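# Carry the yellow sponge from the counter to the desk

## Task

Pick up the small yellow sponge lying on the counter and set it down on the desk in the opposite half of the room. The robot must not tip over or finish leaning, or the task counts as failed.

## Robot and tools

ROBOT. TidyBot++: a wheeled base 0.54 m long, 0.50 m wide and 0.38 m tall, driven by four powered casters. It carries one seven-joint arm with a two-finger gripper. The arm's shoulder sits 0.12 m ahead of the base centre and 0.68 m above the floor. Cameras: base_camera (fixed on the base, facing forward) and wrist_camera (looks along the hand). The arm begins folded with the hand pointing down, reaching up to 0.08 m past the base front, with the elbow up to 1.15 m high. Segments: upper arm 0.42 m, forearm 0.31 m, hand 0.31 m.

FRAMES. Base frame: origin on the floor below the base centre, x forward, y left, z up, in metres. Odometry frame: the base frame as it was at the start. hand_pose is the point midway between the finger pads, given in the base frame. The hand's own z axis runs out along the fingers, and the fingers open and close along its y axis.

move. Runs one action and returns the state plus images. Every argument is optional. An empty call only reports.
- base: one object for the base, with any of these keys. translate_m is a forward drive in m, -2 to 2, with forward positive. strafe_m is a sideways drive in m, -2 to 2, with left positive. rotate_rad is a turn in rad, -6.3 to 6.3, with counter-clockwise seen from above positive. Each is an offset from where the base last reported itself, measured along its axes at that moment, not a place in the room.
- joints: an object of absolute targets in rad, by name. joint_1_rad can be any angle; it turns the arm about the vertical, and positive is clockwise from above, opposite to heading. joint_2_rad ranges -2.249 to 2.249 (shoulder; 0 is upright, positive leans forward). joint_3_rad can be any angle. joint_4_rad ranges -2.579 to 2.579 (elbow; 0 is straight, negative bends forward when joint_3 is 3.14). joint_5_rad can be any angle. joint_6_rad ranges -2.099 to 2.099 (wrist). joint_7_rad can be any angle (hand roll; pointing down, positive is counter-clockwise from above, and at 1.57 the fingers open left and right). gripper_pos goes from 0 (open, about 85 mm gap) to 1 (closed); the gap is roughly 85 x (1 - gripper_pos) mm. Joints with any angle take the short way, so send steps under half a turn.
- target: one list of seven numbers [x, y, z, qw, qx, qy, qz], an absolute hand pose in the base frame (metres, then a unit quaternion). With target, joints may carry only gripper_pos.
- speeds: optional top-speed caps for this action. translate_m and strafe_m take 0.05 to 0.5 m/s (give one value for a combined drive), and rotate_rad takes 0.1 to 1.57 rad/s.
- cameras: a list of camera names, or ["all"], or [] for no images.
- blocking: true (the default) returns once everything is at rest. false returns after about 0.5 s while motion goes on; a later move overrides only the parts it names.

wait(seconds 0 to 10, cameras): lets time pass and reports, returning early once motions settle. stop(cameras): brakes all running motions. zoom_image(camera, region [x0, y0, x1, y1] in pixels from the top-left, at most 504 x 504): a closer look at the newest image. read_manual: licence texts only. finished_scene(scene): ends the current scene for good, so the sponge must already rest on the desk with the robot upright.

RESULTS. base_odometry (x, y, heading in rad, left positive) is counted from wheel turns, so it drifts and counts slip as travel. base_tilt gives lean in degrees, forward and right positive. joint_positions. hand_pose. hand_target, which is where the hand would be with every joint at its target. motor_effort in % of maximum, with the peak of the last action in brackets. Motor temperatures, one per arm joint. pictures lists the image order. move says done or the worst status. Status words: done, moving, off_target (came to rest short and may still be pushing), stopped, contact_stop, time_out, not_followed (a check held back the targets; "joint command not followed" or "pose unreachable" with a cause), torque_fault, limit_stop_at_motor_heat. on_its_own lists what the robot did without being told. A refused call, or an unrequested stop, cancels the later calls in that reply.

HAND AND TARGETS. After done, the hand is usually within 3 cm of the pose. To fix it, add (wanted - reported hand_pose) to the last target. To keep a loaded hand in place, resend hand_target, not hand_pose. The arm sags under a load, so do not command a joint to its current reading while holding something. Poses low, close and pointing forward in front of the base behave badly and can drive the arm into the base. With the hand pointing down, its highest reach is about 0.94 m, and only near the base. Closed fingertips reach about 20 mm past the hand point. When a held object touches a surface, hand_pose stops sinking while efforts shift slightly. Unreachable poses wander for up to 10 s and then end in time_out.

AVOID. Do not drive or turn while the arm is snagged on anything about 0.6 m or higher, since that can tip the robot. Do not reach far out from the folded pose over nearby furniture, and do not sweep a stretched arm sideways. If the robot leans, back away or draw the arm in. The arm does not steer around obstacles and keeps pushing on contact. Hard hits can set off a torque fault (the arm freezes for 10 s). Motors that stay stretched or pushing heat up: MOTOR HOT shows at 60 °C, and at 75 °C the arm goes limp for 30 to 60 s. Also avoid dropping the sponge, releasing it while it moves, slamming, pressing hard, and squeezing it firmly while it still rests on the counter. Loose objects may now and then get nudged.

Each tool is called after "Call:" as name([rows], argument=value, ...), one row to a line, values as JSON.

## Session

Call:
move()

Scene clock: 0.00 s.
Motor temperatures (°C): [35 32 28 32 39 39 47]
base_odometry: x=+0.000 y=+0.000 heading=+0.000
base_tilt: forward=+0.1 right=+0.3
base_status: not commanded
joint_positions: joint_1_rad=-0.008 joint_2_rad=-0.322 joint_3_rad=+3.172 joint_4_rad=-2.537 joint_5_rad=-0.016 joint_6_rad=-0.835 joint_7_rad=+1.556 gripper_pos=+0.000
joint_status: not commanded
motor_effort: joint_1_rad=-1 joint_2_rad=-4 joint_3_rad=+0 joint_4_rad=+14 joint_5_rad=+0 joint_6_rad=+1 joint_7_rad=+0
hand_pose: x=+0.2660 y=+0.0029 z=+0.5823 quat_wxyz=(-0.011, +0.999, -0.023, +0.046) (m; base frame)
hand_target: x=+0.2664 y=+0.0029 z=+0.5825 quat_wxyz=(-0.011, +0.999, -0.023, +0.046) (m; base frame)
hand_status: not commanded
pictures: base_camera, wrist_camera
Images, in order (width x height): base_camera 644x364, wrist_camera 644x476.

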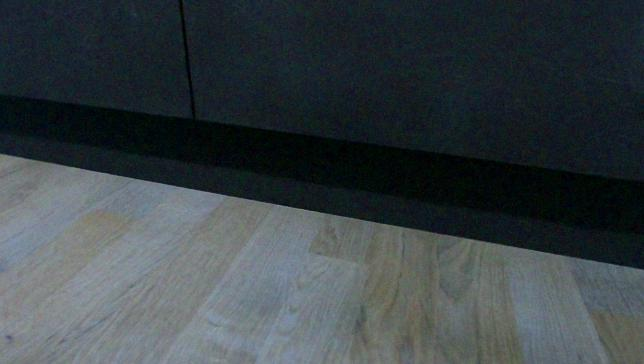

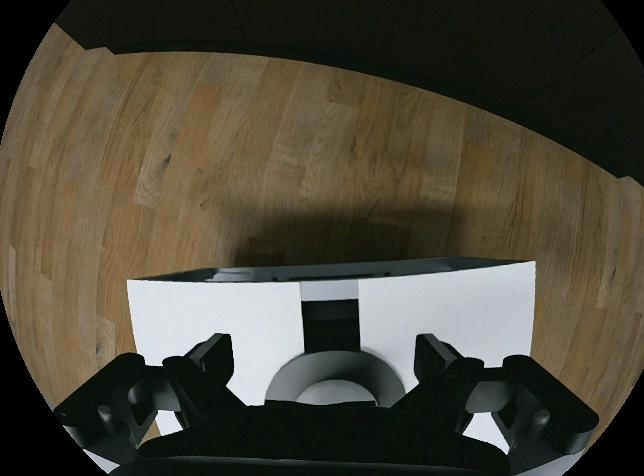

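Call:
move(joints={"joint_2_rad":-0.6,"joint_4_rad":-1.6,"joint_6_rad":-0.9})

Scene clock: 9.60 s.
Motor temperatures (°C): [35 32 28 32 39 39 47]
move: done
base_odometry: x=+0.000 y=+0.000 heading=+0.000
base_tilt: forward=+0.0 right=+0.3
base_status: not commanded
joint_positions: joint_1_rad=-0.008 joint_2_rad=-0.587 joint_3_rad=+3.172 joint_4_rad=-1.623 joint_5_rad=-0.016 joint_6_rad=-0.844 joint_7_rad=+1.556 gripper_pos=+0.000
joint_status: all done
motor_effort: joint_1_rad=-1(1) joint_2_rad=+0(7) joint_3_rad=+0(1) joint_4_rad=+19(20) joint_5_rad=+0(1) joint_6_rad=+9(9) joint_7_rad=-1(1)
hand_pose: x=+0.4530 y=-0.0078 z=+1.0977 quat_wxyz=(-0.014, +0.807, -0.019, +0.590) (m; base frame)
hand_target: x=+0.4408 y=-0.0075 z=+1.0985 quat_wxyz=(-0.014, +0.813, -0.019, +0.582) (m; base frame)
hand_status: not commanded
pictures: base_camera, wrist_camera
Images, in order (width x height): base_camera 644x364, wrist_camera 644x476.

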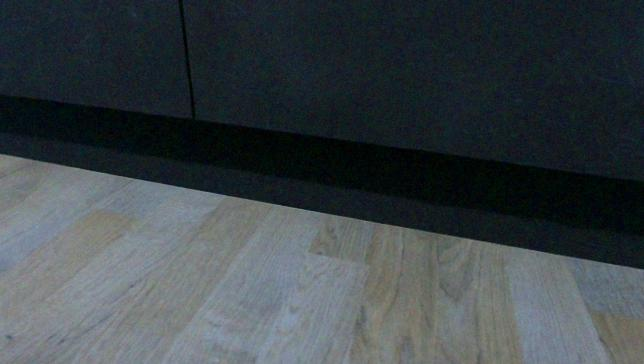

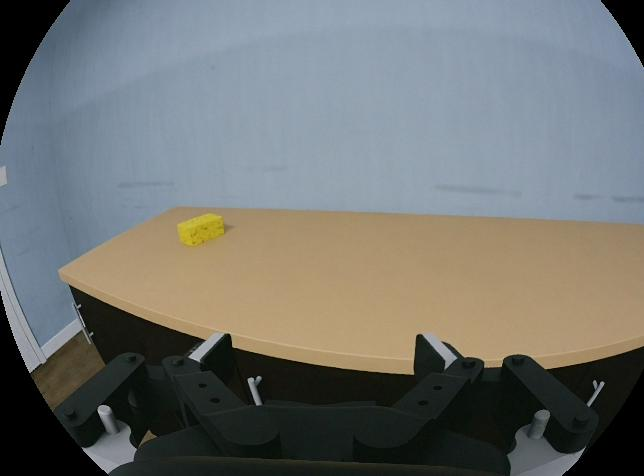

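Call:
move(base={"rotate_rad":-0.29})

Call:
move(base={"strafe_m":0.4})

Scene clock: 23.43 s.
Motor temperatures (°C): [35 32 28 32 39 39 47]
move: done
base_odometry: x=+0.000 y=+0.000 heading=-0.289
base_tilt: forward=+0.1 right=+0.3
base_status: done
joint_positions: joint_1_rad=-0.008 joint_2_rad=-0.588 joint_3_rad=+3.172 joint_4_rad=-1.623 joint_5_rad=-0.016 joint_6_rad=-0.844 joint_7_rad=+1.556 gripper_pos=+0.000
joint_status: not commanded
motor_effort: joint_1_rad=+0(1) joint_2_rad=+0(1) joint_3_rad=+0(2) joint_4_rad=+19(19) joint_5_rad=+0(1) joint_6_rad=+9(9) joint_7_rad=+0(1)
hand_pose: x=+0.4530 y=-0.0080 z=+1.0977 quat_wxyz=(-0.014, +0.807, -0.019, +0.590) (m; base frame)
hand_target: x=+0.4408 y=-0.0075 z=+1.0985 quat_wxyz=(-0.014, +0.813, -0.019, +0.582) (m; base frame)
hand_status: not commanded
pictures: base_camera, wrist_camera
Images, in order (width x height): base_camera 644x364, wrist_camera 644x476.

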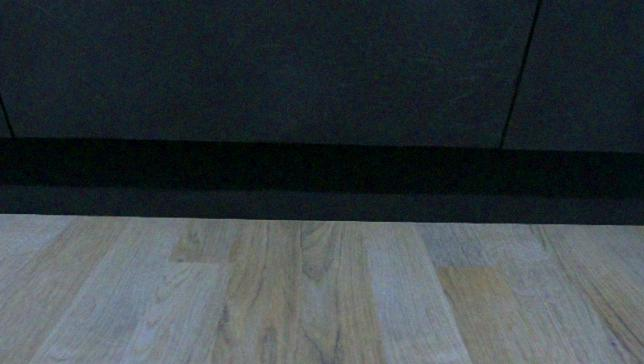

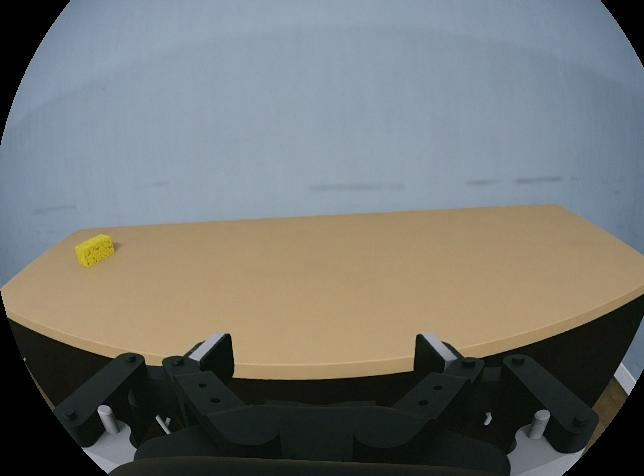

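Scene clock: 25.50 s.
Motor temperatures (°C): [35 32 28 32 39 39 47]
move: done
base_odometry: x=+0.114 y=+0.383 heading=-0.290
base_tilt: forward=+0.1 right=+0.2
base_status: done
joint_positions: joint_1_rad=-0.008 joint_2_rad=-0.588 joint_3_rad=+3.170 joint_4_rad=-1.623 joint_5_rad=-0.016 joint_6_rad=-0.844 joint_7_rad=+1.556 gripper_pos=+0.000
joint_status: not commanded
motor_effort: joint_1_rad=+0(1) joint_2_rad=+0(2) joint_3_rad=-1(3) joint_4_rad=+19(19) joint_5_rad=+0(1) joint_6_rad=+9(9) joint_7_rad=-1(1)
hand_pose: x=+0.4529 y=-0.0067 z=+1.0977 quat_wxyz=(-0.014, +0.807, -0.018, +0.590) (m; base frame)
hand_target: x=+0.4408 y=-0.0075 z=+1.0985 quat_wxyz=(-0.014, +0.813, -0.019, +0.582) (m; base frame)
hand_status: not commanded
pictures: base_camera, wrist_camera
Images, in order (width x height): base_camera 644x364, wrist_camera 644x476.

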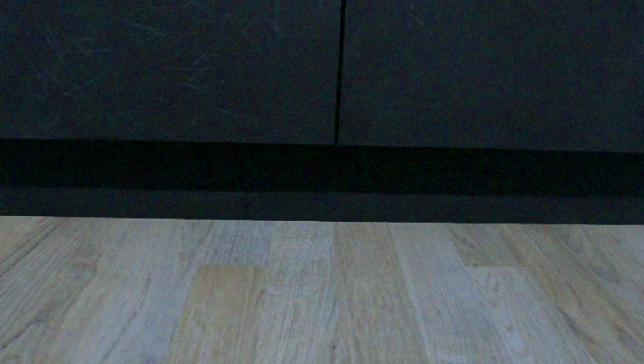

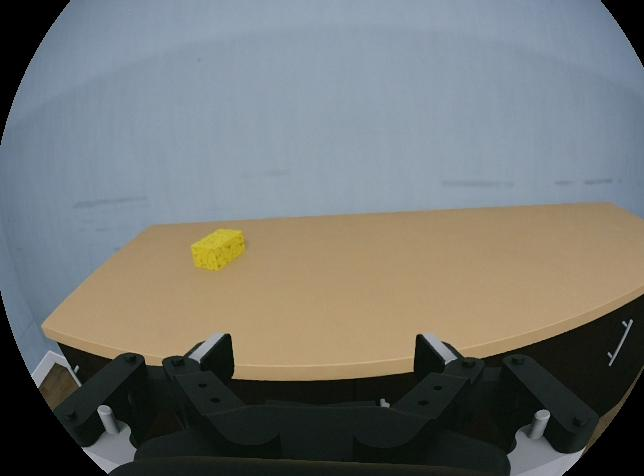

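Call:
move(base={"strafe_m":0.27})

Call:
zoom_image(camera="wrist_camera", region=[200, 180, 440, 360])

Scene clock: 31.30 s.
Motor temperatures (°C): [35 32 28 32 39 39 47]
move: done
base_odometry: x=+0.191 y=+0.642 heading=-0.291
base_tilt: forward=+0.1 right=+0.2
base_status: done
joint_positions: joint_1_rad=-0.008 joint_2_rad=-0.588 joint_3_rad=+3.169 joint_4_rad=-1.623 joint_5_rad=-0.016 joint_6_rad=-0.845 joint_7_rad=+1.556 gripper_pos=+0.000
joint_status: not commanded
motor_effort: joint_1_rad=-1(1) joint_2_rad=+0(1) joint_3_rad=-1(2) joint_4_rad=+19(19) joint_5_rad=-1(1) joint_6_rad=+9(9) joint_7_rad=+0(1)
hand_pose: x=+0.4528 y=-0.0061 z=+1.0977 quat_wxyz=(-0.014, +0.807, -0.017, +0.590) (m; base frame)
hand_target: x=+0.4408 y=-0.0075 z=+1.0985 quat_wxyz=(-0.014, +0.813, -0.019, +0.582) (m; base frame)
hand_status: not commanded
pictures: base_camera, wrist_camera
Images, in order (width x height): base_camera 644x364, wrist_camera 644x476.

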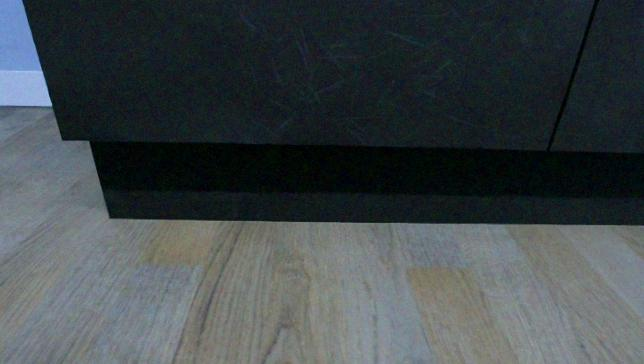

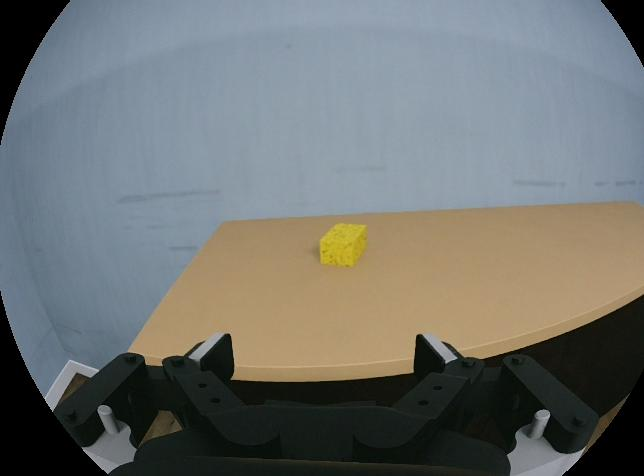

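Scaled by 2.100.

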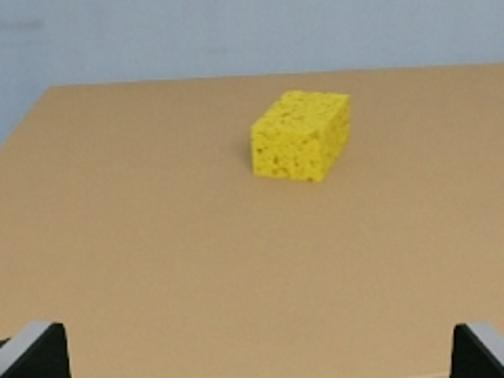

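Call:
move(base={"translate_m":0.2}, speeds={"translate_m":0.2})

Call:
move(target=[0.56, -0.04, 1.12, 0, 0.94, 0, 0.342])

Scene clock: 41.43 s.
Motor temperatures (°C): [35 32 28 32 39 39 47]
move: done
base_odometry: x=+0.383 y=+0.585 heading=-0.291
base_tilt: forward=+0.1 right=+0.3
base_status: done
joint_positions: joint_1_rad=-0.008 joint_2_rad=-0.595 joint_3_rad=+3.169 joint_4_rad=-1.623 joint_5_rad=-0.016 joint_6_rad=-0.845 joint_7_rad=+1.556 gripper_pos=+0.000
joint_status: not commanded
motor_effort: joint_1_rad=-1(1) joint_2_rad=+0(4) joint_3_rad=+0(1) joint_4_rad=+19(20) joint_5_rad=-1(1) joint_6_rad=+9(9) joint_7_rad=+0(1)
hand_pose: x=+0.4497 y=-0.0062 z=+1.1002 quat_wxyz=(-0.014, +0.805, -0.017, +0.593) (m; base frame)
hand_target: x=+0.4408 y=-0.0075 z=+1.0985 quat_wxyz=(-0.014, +0.813, -0.019, +0.582) (m; base frame)
hand_status: not commanded
pictures: base_camera, wrist_camera
Images, in order (width x height): base_camera 644x364, wrist_camera 644x476.

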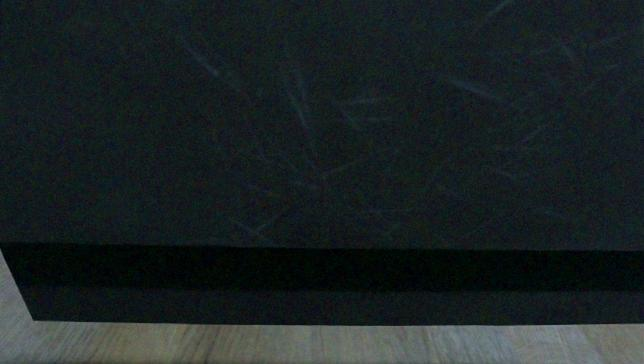

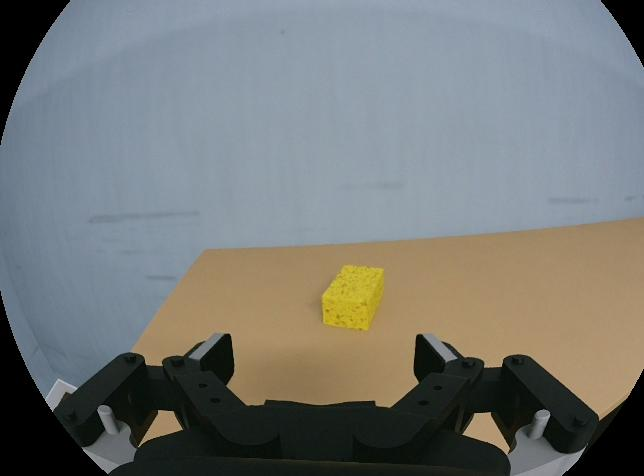

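Scene clock: 44.20 s.
Motor temperatures (°C): [35 32 28 32 39 39 47]
move: done
base_odometry: x=+0.383 y=+0.585 heading=-0.291
base_tilt: forward=+0.1 right=+0.2
base_status: not commanded
joint_positions: joint_1_rad=+0.126 joint_2_rad=+0.148 joint_3_rad=+3.183 joint_4_rad=-0.447 joint_5_rad=-0.104 joint_6_rad=-1.803 joint_7_rad=+1.630 gripper_pos=+0.000
joint_status: not commanded
motor_effort: joint_1_rad=-1(1) joint_2_rad=-20(21) joint_3_rad=+0(1) joint_4_rad=+13(20) joint_5_rad=-1(1) joint_6_rad=+6(9) joint_7_rad=+0(1)
hand_pose: x=+0.5666 y=-0.0395 z=+1.1297 quat_wxyz=(+0.001, +0.931, -0.019, +0.365) (m; base frame)
hand_target: x=+0.5600 y=-0.0400 z=+1.1200 quat_wxyz=(+0.000, +0.940, +0.000, +0.342) (m; base frame)
hand_status: done (0.012 m and 3.6 deg from the pose sent, 0.117 m and 32.8 deg at the start)
pictures: base_camera, wrist_camera
Images, in order (width x height): base_camera 644x364, wrist_camera 644x476.

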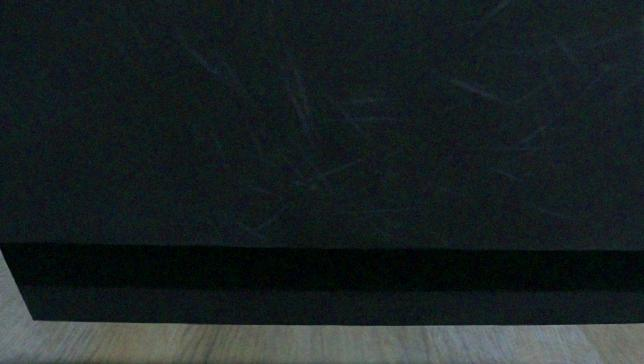

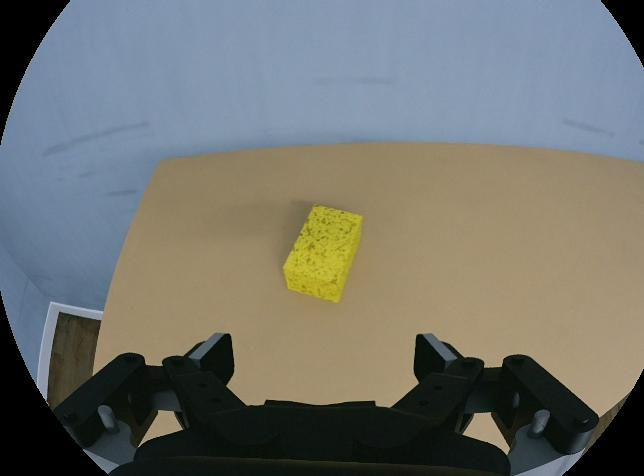

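Call:
move(base={"translate_m":0.1}, speeds={"translate_m":0.1}, cameras=[])

Call:
move(target=[0.56, -0.018, 1.06, 0.0595, 0.926, -0.1636, 0.337])

Scene clock: 65.50 s.
Motor temperatures (°C): [35 32 28 33 39 39 47]
move: done
base_odometry: x=+0.479 y=+0.557 heading=-0.290
base_tilt: forward=+0.1 right=+0.2
base_status: done
joint_positions: joint_1_rad=+0.127 joint_2_rad=+0.160 joint_3_rad=+3.184 joint_4_rad=-0.443 joint_5_rad=-0.105 joint_6_rad=-1.808 joint_7_rad=+1.631 gripper_pos=+0.000
joint_status: not commanded
motor_effort: joint_1_rad=+0(1) joint_2_rad=-20(23) joint_3_rad=+0(1) joint_4_rad=+13(14) joint_5_rad=-1(1) joint_6_rad=+6(7) joint_7_rad=+0(1)
hand_pose: x=+0.5706 y=-0.0403 z=+1.1248 quat_wxyz=(+0.001, +0.933, -0.020, +0.359) (m; base frame)
hand_target: x=+0.5600 y=-0.0400 z=+1.1200 quat_wxyz=(+0.000, +0.940, +0.000, +0.342) (m; base frame)
hand_status: not commanded
pictures: none
No camera images: "cameras" was empty.

Scene clock: 67.47 s.
Motor temperatures (°C): [35 32 28 33 39 39 47]
move: done
base_odometry: x=+0.479 y=+0.557 heading=-0.290
base_tilt: forward=+0.1 right=+0.2
base_status: not commanded
joint_positions: joint_1_rad=-0.142 joint_2_rad=+0.046 joint_3_rad=+3.115 joint_4_rad=-0.846 joint_5_rad=+0.306 joint_6_rad=-1.683 joint_7_rad=+1.200 gripper_pos=+0.000
joint_status: not commanded
motor_effort: joint_1_rad=-1(2) joint_2_rad=-19(21) joint_3_rad=+0(1) joint_4_rad=+15(16) joint_5_rad=+2(2) joint_6_rad=+5(6) joint_7_rad=+0(1)
hand_pose: x=+0.5503 y=-0.0206 z=+1.0481 quat_wxyz=(+0.062, +0.938, -0.155, +0.304) (m; base frame)
hand_target: x=+0.5600 y=-0.0180 z=+1.0600 quat_wxyz=(+0.059, +0.925, -0.163, +0.337) (m; base frame)
hand_status: done (0.016 m and 4.2 deg from the pose sent, 0.069 m and 18.0 deg at the start)
pictures: base_camera, wrist_camera
Images, in order (width x height): base_camera 644x364, wrist_camera 644x476.

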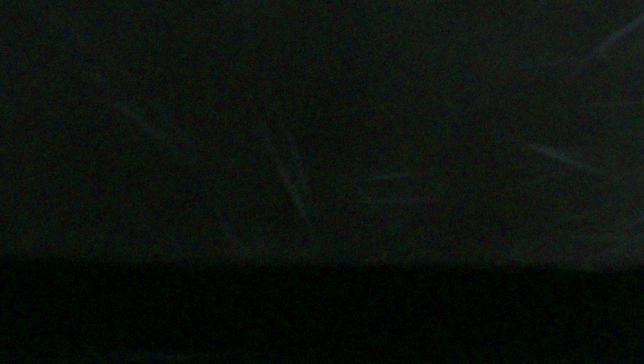

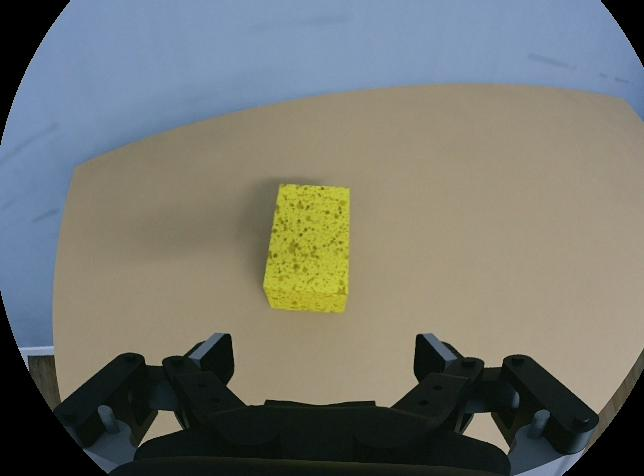

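Call:
move(target=[0.65, -0.035, 1.028, 0.0595, 0.926, -0.1636, 0.337], cameras=["wrist_camera"])

Scene clock: 76.40 s.
Motor temperatures (°C): [35 32 28 33 39 39 47]
move: done
base_odometry: x=+0.479 y=+0.557 heading=-0.290
base_tilt: forward=+0.1 right=+0.3
base_status: not commanded
joint_positions: joint_1_rad=-0.155 joint_2_rad=+0.191 joint_3_rad=+3.241 joint_4_rad=-0.824 joint_5_rad=+0.275 joint_6_rad=-1.563 joint_7_rad=+1.200 gripper_pos=+0.000
joint_status: not commanded
motor_effort: joint_1_rad=-1(1) joint_2_rad=-26(29) joint_3_rad=+0(1) joint_4_rad=+16(18) joint_5_rad=+2(2) joint_6_rad=+5(6) joint_7_rad=+0(1)
hand_pose: x=+0.6306 y=-0.0474 z=+1.0093 quat_wxyz=(+0.079, +0.933, -0.182, +0.300) (m; base frame)
hand_target: x=+0.6500 y=-0.0350 z=+1.0280 quat_wxyz=(+0.059, +0.925, -0.163, +0.337) (m; base frame)
hand_status: done (0.030 m and 5.3 deg from the pose sent, 0.103 m and 4.2 deg at the start)
pictures: wrist_camera
Images, in order (width x height): wrist_camera 644x476.

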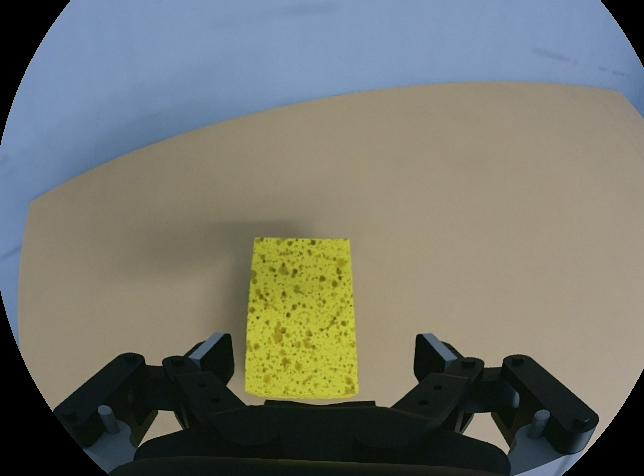

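Call:
move(target=[0.665, -0.029, 1.009, 0.0595, 0.926, -0.1636, 0.337], cameras=["wrist_camera"])

Scene clock: 83.97 s.
Motor temperatures (°C): [35 32 28 33 39 39 47]
move: done
base_odometry: x=+0.479 y=+0.557 heading=-0.290
base_tilt: forward=+0.1 right=+0.3
base_status: not commanded
joint_positions: joint_1_rad=-0.170 joint_2_rad=+0.193 joint_3_rad=+3.241 joint_4_rad=-0.846 joint_5_rad=+0.275 joint_6_rad=-1.499 joint_7_rad=+1.200 gripper_pos=+0.000
joint_status: not commanded
motor_effort: joint_1_rad=-1(1) joint_2_rad=-25(27) joint_3_rad=+0(1) joint_4_rad=+17(17) joint_5_rad=+2(2) joint_6_rad=+5(6) joint_7_rad=+0(1)
hand_pose: x=+0.6464 y=-0.0387 z=+1.0100 quat_wxyz=(+0.074, +0.930, -0.169, +0.320) (m; base frame)
hand_target: x=+0.6650 y=-0.0290 z=+1.0090 quat_wxyz=(+0.059, +0.925, -0.163, +0.337) (m; base frame)
hand_status: done (0.021 m and 2.7 deg from the pose sent, 0.039 m and 5.3 deg at the start)
pictures: wrist_camera
Images, in order (width x height): wrist_camera 644x476.

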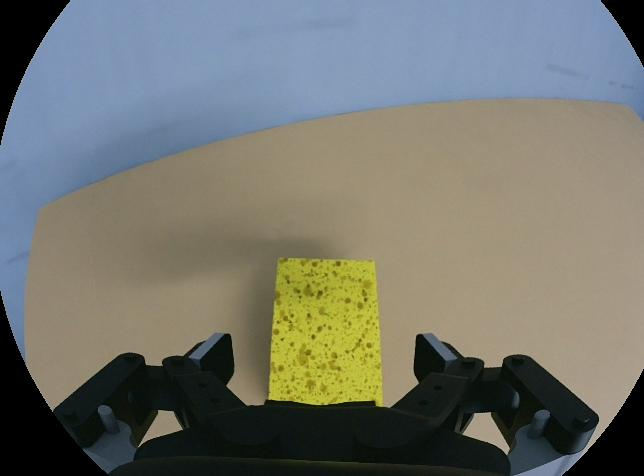

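Call:
move(target=[0.69, -0.041, 0.969, 0.0595, 0.926, -0.1636, 0.337], cameras=["wrist_camera"])

Scene clock: 88.03 s.
Motor temperatures (°C): [35 32 28 33 39 39 47]
move: done
base_odometry: x=+0.479 y=+0.557 heading=-0.290
base_tilt: forward=+0.1 right=+0.2
base_status: not commanded
joint_positions: joint_1_rad=-0.159 joint_2_rad=+0.204 joint_3_rad=+3.243 joint_4_rad=-0.964 joint_5_rad=+0.267 joint_6_rad=-1.360 joint_7_rad=+1.200 gripper_pos=+0.000
joint_status: not commanded
motor_effort: joint_1_rad=+0(1) joint_2_rad=-27(29) joint_3_rad=+0(1) joint_4_rad=+18(19) joint_5_rad=+2(2) joint_6_rad=+5(6) joint_7_rad=+0(1)
hand_pose: x=+0.6726 y=-0.0402 z=+0.9744 quat_wxyz=(+0.075, +0.930, -0.156, +0.323) (m; base frame)
hand_target: x=+0.6900 y=-0.0410 z=+0.9690 quat_wxyz=(+0.059, +0.925, -0.163, +0.337) (m; base frame)
hand_status: done (0.018 m and 2.6 deg from the pose sent, 0.060 m and 2.7 deg at the start)
pictures: wrist_camera
Images, in order (width x height): wrist_camera 644x476.

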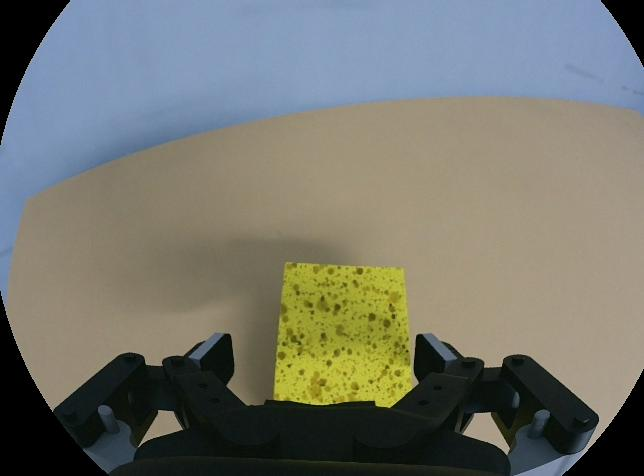

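Call:
move(target=[0.688, -0.053, 0.969, 0.0595, 0.926, -0.1636, 0.337], cameras=["wrist_camera"])

Scene clock: 93.00 s.
Motor temperatures (°C): [35 32 28 33 39 39 47]
move: done
base_odometry: x=+0.479 y=+0.557 heading=-0.290
base_tilt: forward=+0.1 right=+0.2
base_status: not commanded
joint_positions: joint_1_rad=-0.132 joint_2_rad=+0.204 joint_3_rad=+3.252 joint_4_rad=-0.971 joint_5_rad=+0.244 joint_6_rad=-1.348 joint_7_rad=+1.208 gripper_pos=+0.000
joint_status: not commanded
motor_effort: joint_1_rad=-1(2) joint_2_rad=-27(28) joint_3_rad=+0(2) joint_4_rad=+18(18) joint_5_rad=+2(3) joint_6_rad=+5(6) joint_7_rad=+0(1)
hand_pose: x=+0.6735 y=-0.0525 z=+0.9718 quat_wxyz=(+0.071, +0.929, -0.166, +0.323) (m; base frame)
hand_target: x=+0.6880 y=-0.0530 z=+0.9690 quat_wxyz=(+0.059, +0.925, -0.163, +0.337) (m; base frame)
hand_status: done (0.015 m and 2.2 deg from the pose sent, 0.021 m and 2.6 deg at the start)
pictures: wrist_camera
Images, in order (width x height): wrist_camera 644x476.

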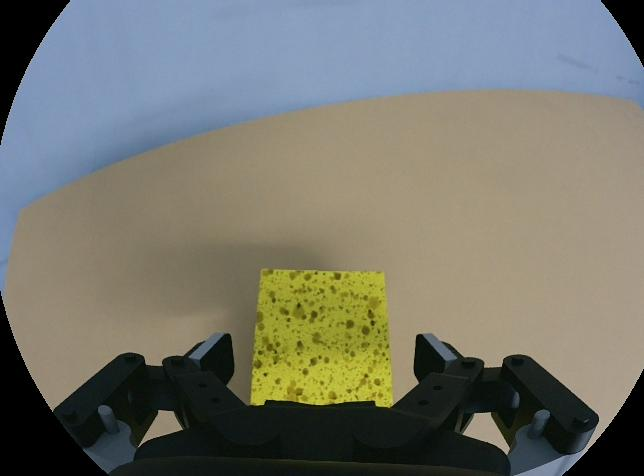

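Call:
move(target=[0.699, -0.057, 0.951, 0.0595, 0.926, -0.1636, 0.337], cameras=["wrist_camera"])

Scene clock: 96.17 s.
Motor temperatures (°C): [35 32 28 33 39 39 47]
move: done
base_odometry: x=+0.479 y=+0.557 heading=-0.290
base_tilt: forward=+0.1 right=+0.2
base_status: not commanded
joint_positions: joint_1_rad=-0.128 joint_2_rad=+0.208 joint_3_rad=+3.256 joint_4_rad=-1.019 joint_5_rad=+0.240 joint_6_rad=-1.288 joint_7_rad=+1.208 gripper_pos=+0.000
joint_status: not commanded
motor_effort: joint_1_rad=-1(1) joint_2_rad=-27(29) joint_3_rad=+0(1) joint_4_rad=+18(19) joint_5_rad=+2(2) joint_6_rad=+5(6) joint_7_rad=+0(1)
hand_pose: x=+0.6835 y=-0.0544 z=+0.9573 quat_wxyz=(+0.071, +0.929, -0.163, +0.326) (m; base frame)
hand_target: x=+0.6990 y=-0.0570 z=+0.9510 quat_wxyz=(+0.059, +0.925, -0.163, +0.337) (m; base frame)
hand_status: done (0.017 m and 1.9 deg from the pose sent, 0.033 m and 2.2 deg at the start)
pictures: wrist_camera
Images, in order (width x height): wrist_camera 644x476.

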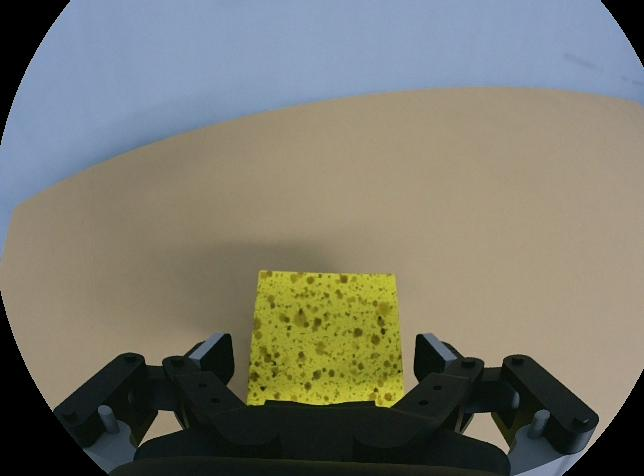

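Call:
move(target=[0.709, -0.064, 0.935, 0.0595, 0.926, -0.1636, 0.337], cameras=["wrist_camera"])

Scene clock: 100.00 s.
Motor temperatures (°C): [35 32 28 33 39 39 47]
move: done
base_odometry: x=+0.479 y=+0.557 heading=-0.290
base_tilt: forward=+0.1 right=+0.2
base_status: not commanded
joint_positions: joint_1_rad=-0.114 joint_2_rad=+0.217 joint_3_rad=+3.265 joint_4_rad=-1.054 joint_5_rad=+0.228 joint_6_rad=-1.235 joint_7_rad=+1.208 gripper_pos=+0.000
joint_status: not commanded
motor_effort: joint_1_rad=-1(1) joint_2_rad=-28(29) joint_3_rad=+1(1) joint_4_rad=+19(19) joint_5_rad=+2(2) joint_6_rad=+5(6) joint_7_rad=-1(1)
hand_pose: x=+0.6933 y=-0.0617 z=+0.9444 quat_wxyz=(+0.069, +0.927, -0.167, +0.329) (m; base frame)
hand_target: x=+0.7090 y=-0.0640 z=+0.9350 quat_wxyz=(+0.059, +0.925, -0.163, +0.337) (m; base frame)
hand_status: done (0.018 m and 1.5 deg from the pose sent, 0.035 m and 1.9 deg at the start)
pictures: wrist_camera
Images, in order (width x height): wrist_camera 644x476.

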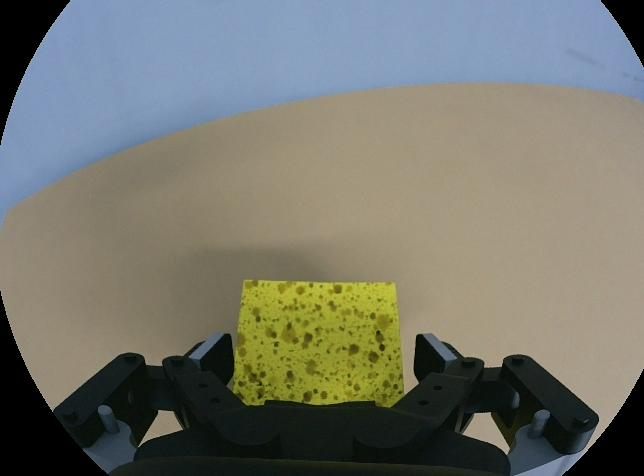

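Call:
move(joints={"gripper_pos":0.4}, cameras=["wrist_camera"])

Scene clock: 103.27 s.
Motor temperatures (°C): [35 32 28 33 39 39 47]
move: off_target
base_odometry: x=+0.479 y=+0.557 heading=-0.290
base_tilt: forward=+0.1 right=+0.2
base_status: not commanded
joint_positions: joint_1_rad=-0.114 joint_2_rad=+0.215 joint_3_rad=+3.265 joint_4_rad=-1.054 joint_5_rad=+0.228 joint_6_rad=-1.232 joint_7_rad=+1.208 gripper_pos=+0.334
joint_status: gripper_pos off_target (ended at +0.334, target +0.400)
motor_effort: joint_1_rad=+0(1) joint_2_rad=-26(29) joint_3_rad=+0(1) joint_4_rad=+18(19) joint_5_rad=+2(2) joint_6_rad=+5(6) joint_7_rad=-1(1)
hand_pose: x=+0.6935 y=-0.0617 z=+0.9458 quat_wxyz=(+0.068, +0.926, -0.167, +0.331) (m; base frame)
hand_target: x=+0.7090 y=-0.0640 z=+0.9350 quat_wxyz=(+0.059, +0.925, -0.163, +0.337) (m; base frame)
hand_status: not commanded
pictures: wrist_camera
Images, in order (width x height): wrist_camera 644x476.

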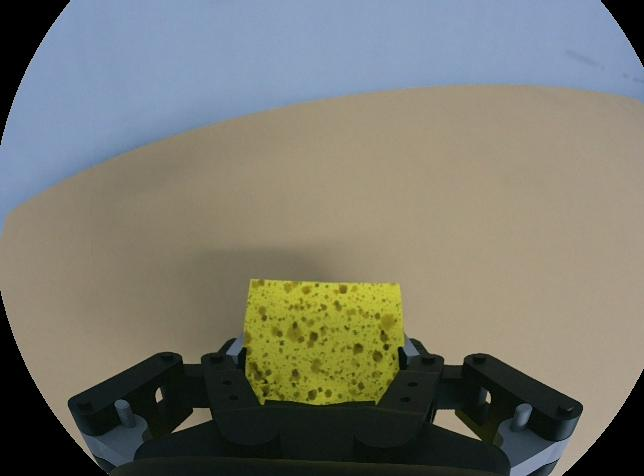

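Gripped (tips engaged). Squeeze moderately more, then lift.

Call:
move(joints={"gripper_pos":0.6}, cameras=[])

Call:
move(target=[0.68, -0.05, 1.00, 0.0595, 0.926, -0.1636, 0.337])

Scene clock: 106.47 s.
Motor temperatures (°C): [35 32 28 33 39 39 47]
move: off_target
base_odometry: x=+0.479 y=+0.557 heading=-0.290
base_tilt: forward=+0.1 right=+0.3
base_status: not commanded
joint_positions: joint_1_rad=-0.114 joint_2_rad=+0.216 joint_3_rad=+3.265 joint_4_rad=-1.054 joint_5_rad=+0.227 joint_6_rad=-1.232 joint_7_rad=+1.208 gripper_pos=+0.334
joint_status: gripper_pos off_target (ended at +0.334, target +0.600)
motor_effort: joint_1_rad=-1(1) joint_2_rad=-26(26) joint_3_rad=+0(1) joint_4_rad=+17(18) joint_5_rad=+1(2) joint_6_rad=+5(5) joint_7_rad=+0(1)
hand_pose: x=+0.6935 y=-0.0617 z=+0.9458 quat_wxyz=(+0.068, +0.926, -0.167, +0.331) (m; base frame)
hand_target: x=+0.7090 y=-0.0640 z=+0.9350 quat_wxyz=(+0.059, +0.925, -0.163, +0.337) (m; base frame)
hand_status: not commanded
pictures: none
No camera images: "cameras" was empty.

Scene clock: 107.67 s.
Motor temperatures (°C): [35 32 28 33 39 39 47]
move: done
base_odometry: x=+0.479 y=+0.557 heading=-0.290
base_tilt: forward=+0.1 right=+0.2
base_status: not commanded
joint_positions: joint_1_rad=-0.114 joint_2_rad=+0.221 joint_3_rad=+3.265 joint_4_rad=-0.883 joint_5_rad=+0.227 joint_6_rad=-1.341 joint_7_rad=+1.209 gripper_pos=+0.334
joint_status: not commanded
motor_effort: joint_1_rad=-1(1) joint_2_rad=-28(31) joint_3_rad=+0(1) joint_4_rad=+18(20) joint_5_rad=+2(2) joint_6_rad=+6(6) joint_7_rad=+0(1)
hand_pose: x=+0.6886 y=-0.0618 z=+1.0044 quat_wxyz=(+0.063, +0.915, -0.179, +0.357) (m; base frame)
hand_target: x=+0.6800 y=-0.0500 z=+0.9999 quat_wxyz=(+0.059, +0.925, -0.163, +0.337) (m; base frame)
hand_status: done (0.015 m and 3.2 deg from the pose sent, 0.057 m and 1.3 deg at the start)
pictures: base_camera, wrist_camera
Images, in order (width x height): base_camera 644x364, wrist_camera 644x476.

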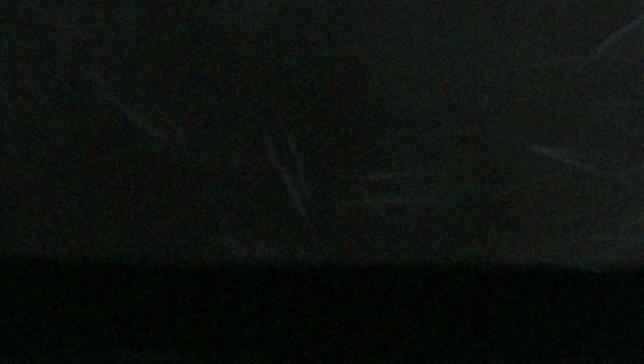

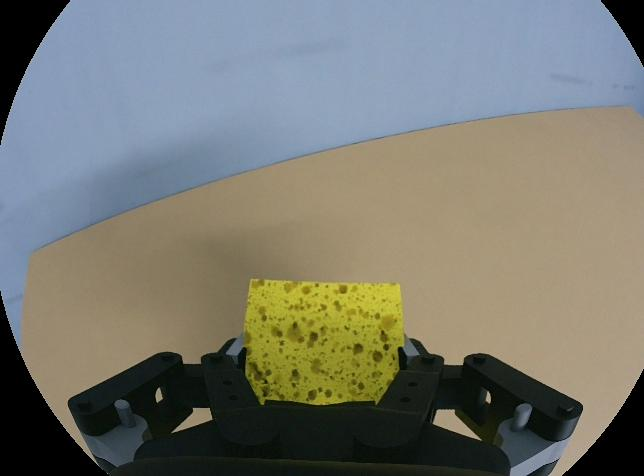

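Call:
move(target=[0.55, -0.03, 1.09, 0.0595, 0.926, -0.1636, 0.337], cameras=[])

Call:
move(base={"translate_m":-0.35}, speeds={"translate_m":0.3}, cameras=[])

Call:
move(joints={"joint_1_rad":0,"joint_2_rad":-0.6,"joint_3_rad":3.14,"joint_4_rad":-1.6,"joint_5_rad":0,"joint_6_rad":-0.7,"joint_7_rad":1.57})

Call:
move(base={"rotate_rad":1.57})

Call:
move(base={"rotate_rad":1.57})

Scene clock: 113.77 s.
Motor temperatures (°C): [35 32 28 33 39 39 47]
move: done
base_odometry: x=+0.479 y=+0.557 heading=-0.290
base_tilt: forward=+0.1 right=+0.2
base_status: not commanded
joint_positions: joint_1_rad=-0.159 joint_2_rad=+0.058 joint_3_rad=+3.174 joint_4_rad=-0.713 joint_5_rad=+0.284 joint_6_rad=-1.675 joint_7_rad=+1.209 gripper_pos=+0.334
joint_status: not commanded
motor_effort: joint_1_rad=+0(2) joint_2_rad=-19(32) joint_3_rad=+0(2) joint_4_rad=+15(19) joint_5_rad=+2(3) joint_6_rad=+6(7) joint_7_rad=+0(1)
hand_pose: x=+0.5608 y=-0.0289 z=+1.0973 quat_wxyz=(+0.043, +0.917, -0.170, +0.359) (m; base frame)
hand_target: x=+0.5500 y=-0.0300 z=+1.0900 quat_wxyz=(+0.059, +0.925, -0.163, +0.337) (m; base frame)
hand_status: done (0.013 m and 3.4 deg from the pose sent, 0.166 m and 3.2 deg at the start)
pictures: none
No camera images: "cameras" was empty.

Scene clock: 115.87 s.
Motor temperatures (°C): [35 32 28 33 39 39 47]
move: done
base_odometry: x=+0.144 y=+0.657 heading=-0.291
base_tilt: forward=+0.1 right=+0.3
base_status: done
joint_positions: joint_1_rad=-0.161 joint_2_rad=+0.062 joint_3_rad=+3.172 joint_4_rad=-0.713 joint_5_rad=+0.288 joint_6_rad=-1.681 joint_7_rad=+1.209 gripper_pos=+0.335
joint_status: not commanded
motor_effort: joint_1_rad=-1(3) joint_2_rad=-19(23) joint_3_rad=-1(2) joint_4_rad=+15(16) joint_5_rad=+2(2) joint_6_rad=+6(7) joint_7_rad=-1(1)
hand_pose: x=+0.5608 y=-0.0281 z=+1.0947 quat_wxyz=(+0.044, +0.918, -0.169, +0.355) (m; base frame)
hand_target: x=+0.5500 y=-0.0300 z=+1.0900 quat_wxyz=(+0.059, +0.925, -0.163, +0.337) (m; base frame)
hand_status: not commanded
pictures: none
No camera images: "cameras" was empty.

Scene clock: 118.43 s.
Motor temperatures (°C): [35 32 28 33 39 39 47]
move: done
base_odometry: x=+0.144 y=+0.657 heading=-0.291
base_tilt: forward=+0.1 right=+0.3
base_status: not commanded
joint_positions: joint_1_rad=-0.014 joint_2_rad=-0.585 joint_3_rad=+3.156 joint_4_rad=-1.581 joint_5_rad=+0.036 joint_6_rad=-0.768 joint_7_rad=+1.524 gripper_pos=+0.335
joint_status: all done
motor_effort: joint_1_rad=-1(2) joint_2_rad=+0(20) joint_3_rad=+0(2) joint_4_rad=+19(20) joint_5_rad=+0(3) joint_6_rad=+9(10) joint_7_rad=+0(1)
hand_pose: x=+0.4563 y=-0.0094 z=+1.1436 quat_wxyz=(-0.001, +0.772, -0.018, +0.635) (m; base frame)
hand_target: x=+0.4546 y=+0.0022 z=+1.1588 quat_wxyz=(+0.000, +0.751, +0.000, +0.660) (m; base frame)
hand_status: not commanded
pictures: base_camera, wrist_camera
Images, in order (width x height): base_camera 644x364, wrist_camera 644x476.

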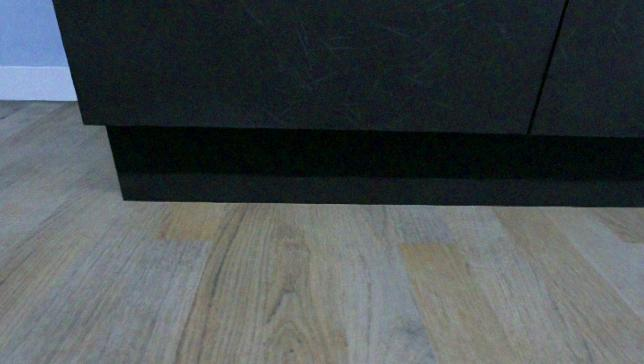

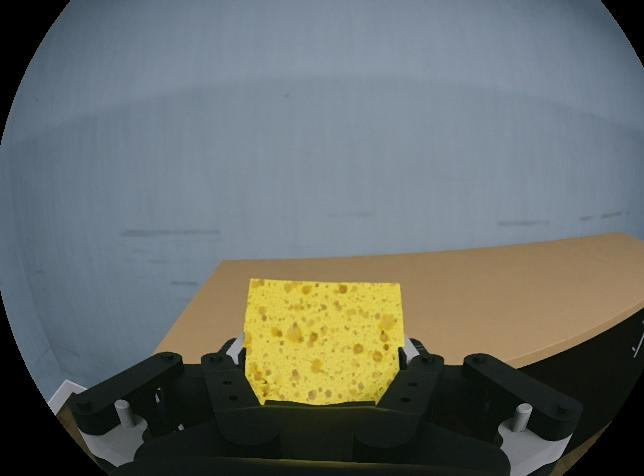

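Scene clock: 120.73 s.
Motor temperatures (°C): [35 32 28 33 39 39 47]
move: done
base_odometry: x=+0.144 y=+0.657 heading=+1.278
base_tilt: forward=+0.1 right=+0.3
base_status: done
joint_positions: joint_1_rad=-0.010 joint_2_rad=-0.585 joint_3_rad=+3.147 joint_4_rad=-1.582 joint_5_rad=+0.031 joint_6_rad=-0.766 joint_7_rad=+1.525 gripper_pos=+0.335
joint_status: not commanded
motor_effort: joint_1_rad=-1(1) joint_2_rad=+0(2) joint_3_rad=+0(2) joint_4_rad=+19(20) joint_5_rad=+0(1) joint_6_rad=+9(10) joint_7_rad=-1(1)
hand_pose: x=+0.4564 y=-0.0048 z=+1.1437 quat_wxyz=(-0.002, +0.772, -0.015, +0.636) (m; base frame)
hand_target: x=+0.4546 y=+0.0022 z=+1.1588 quat_wxyz=(+0.000, +0.751, +0.000, +0.660) (m; base frame)
hand_status: not commanded
pictures: base_camera, wrist_camera
Images, in order (width x height): base_camera 644x364, wrist_camera 644x476.

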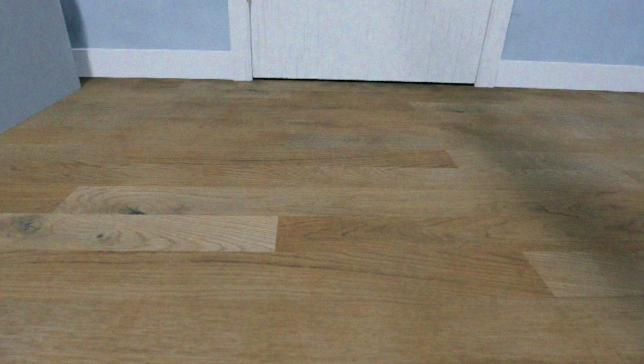

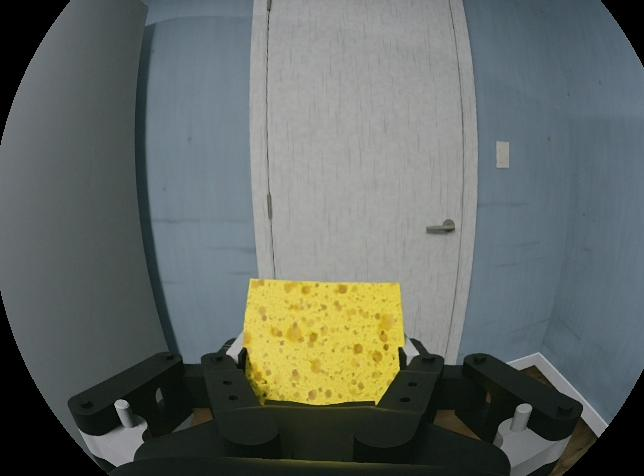

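Scene clock: 123.03 s.
Motor temperatures (°C): [35 32 28 33 39 39 47]
move: done
base_odometry: x=+0.144 y=+0.657 heading=+2.847
base_tilt: forward=+0.1 right=+0.3
base_status: done
joint_positions: joint_1_rad=-0.008 joint_2_rad=-0.585 joint_3_rad=+3.144 joint_4_rad=-1.583 joint_5_rad=+0.028 joint_6_rad=-0.765 joint_7_rad=+1.525 gripper_pos=+0.335
joint_status: not commanded
motor_effort: joint_1_rad=-1(2) joint_2_rad=+0(2) joint_3_rad=+1(3) joint_4_rad=+19(20) joint_5_rad=+0(1) joint_6_rad=+9(10) joint_7_rad=+0(1)
hand_pose: x=+0.4564 y=-0.0029 z=+1.1436 quat_wxyz=(-0.003, +0.772, -0.014, +0.636) (m; base frame)
hand_target: x=+0.4546 y=+0.0022 z=+1.1588 quat_wxyz=(+0.000, +0.751, +0.000, +0.660) (m; base frame)
hand_status: not commanded
pictures: base_camera, wrist_camera
Images, in order (width x height): base_camera 644x364, wrist_camera 644x476.

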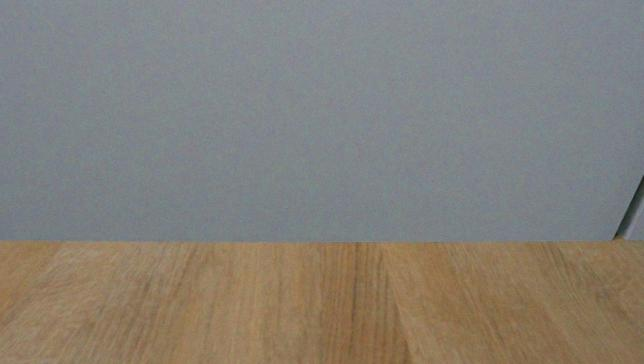

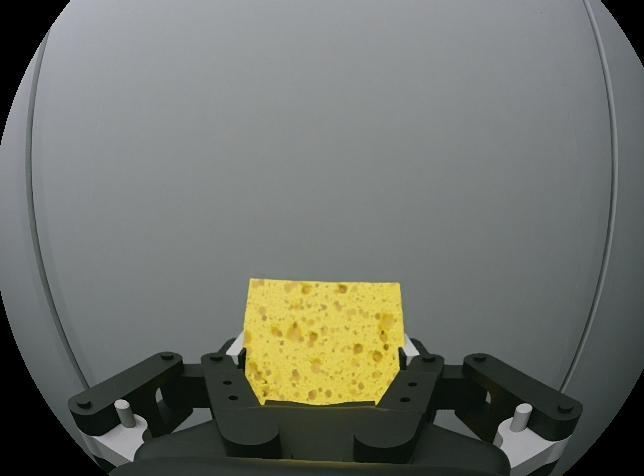

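Call:
move(base={"rotate_rad":1.57})

Scene clock: 130.17 s.
Motor temperatures (°C): [35 32 28 33 39 39 47]
move: done
base_odometry: x=+0.144 y=+0.657 heading=-1.867
base_tilt: forward=+0.1 right=+0.3
base_status: done
joint_positions: joint_1_rad=-0.008 joint_2_rad=-0.585 joint_3_rad=+3.142 joint_4_rad=-1.583 joint_5_rad=+0.026 joint_6_rad=-0.765 joint_7_rad=+1.525 gripper_pos=+0.335
joint_status: not commanded
motor_effort: joint_1_rad=-1(1) joint_2_rad=-1(2) joint_3_rad=+0(2) joint_4_rad=+19(20) joint_5_rad=+0(1) joint_6_rad=+9(10) joint_7_rad=+0(1)
hand_pose: x=+0.4564 y=-0.0019 z=+1.1436 quat_wxyz=(-0.004, +0.772, -0.013, +0.636) (m; base frame)
hand_target: x=+0.4546 y=+0.0022 z=+1.1588 quat_wxyz=(+0.000, +0.751, +0.000, +0.660) (m; base frame)
hand_status: not commanded
pictures: base_camera, wrist_camera
Images, in order (width x height): base_camera 644x364, wrist_camera 644x476.

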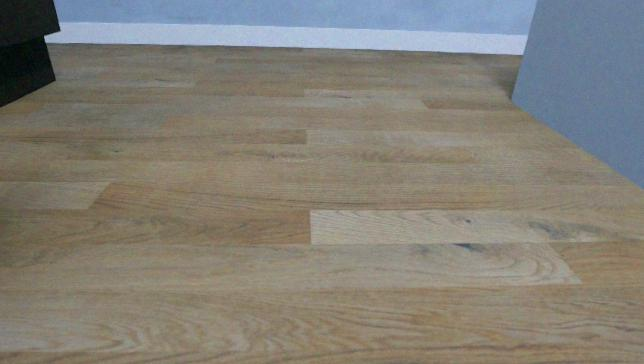

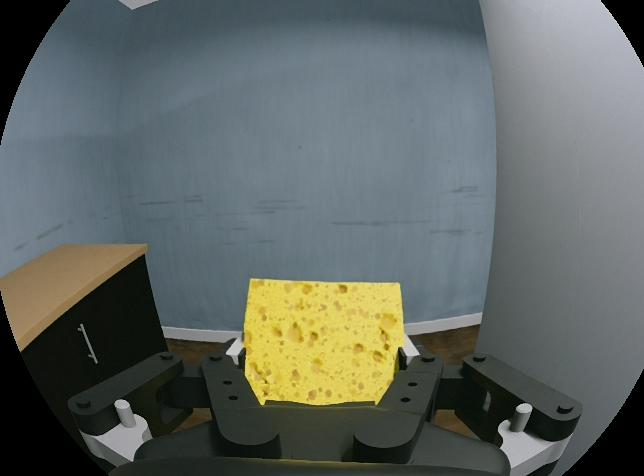

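Call:
move(base={"translate_m":1.45})

Scene clock: 143.77 s.
Motor temperatures (°C): [35 32 28 33 39 39 47]
move: done
base_odometry: x=-0.279 y=-0.730 heading=-1.866
base_tilt: forward=+0.1 right=+0.3
base_status: done
joint_positions: joint_1_rad=-0.008 joint_2_rad=-0.595 joint_3_rad=+3.142 joint_4_rad=-1.585 joint_5_rad=+0.026 joint_6_rad=-0.764 joint_7_rad=+1.525 gripper_pos=+0.335
joint_status: not commanded
motor_effort: joint_1_rad=+0(1) joint_2_rad=+0(3) joint_3_rad=-1(1) joint_4_rad=+19(20) joint_5_rad=+0(1) joint_6_rad=+9(10) joint_7_rad=+0(1)
hand_pose: x=+0.4521 y=-0.0019 z=+1.1463 quat_wxyz=(-0.004, +0.768, -0.013, +0.640) (m; base frame)
hand_target: x=+0.4546 y=+0.0022 z=+1.1588 quat_wxyz=(+0.000, +0.751, +0.000, +0.660) (m; base frame)
hand_status: not commanded
pictures: base_camera, wrist_camera
Images, in order (width x height): base_camera 644x364, wrist_camera 644x476.

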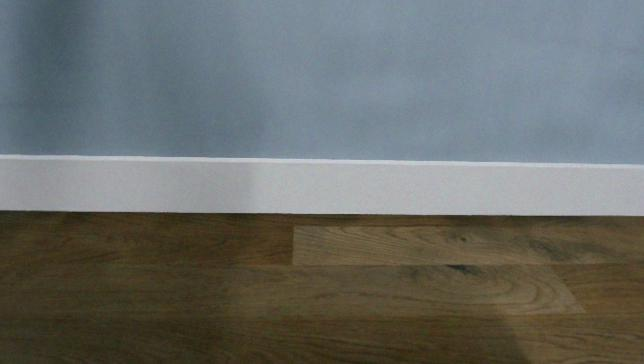

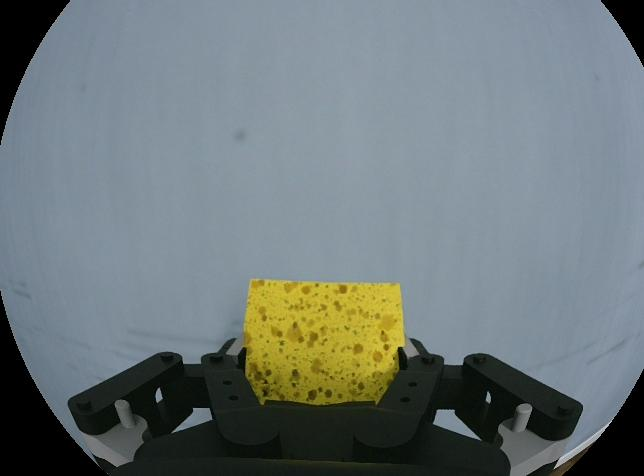

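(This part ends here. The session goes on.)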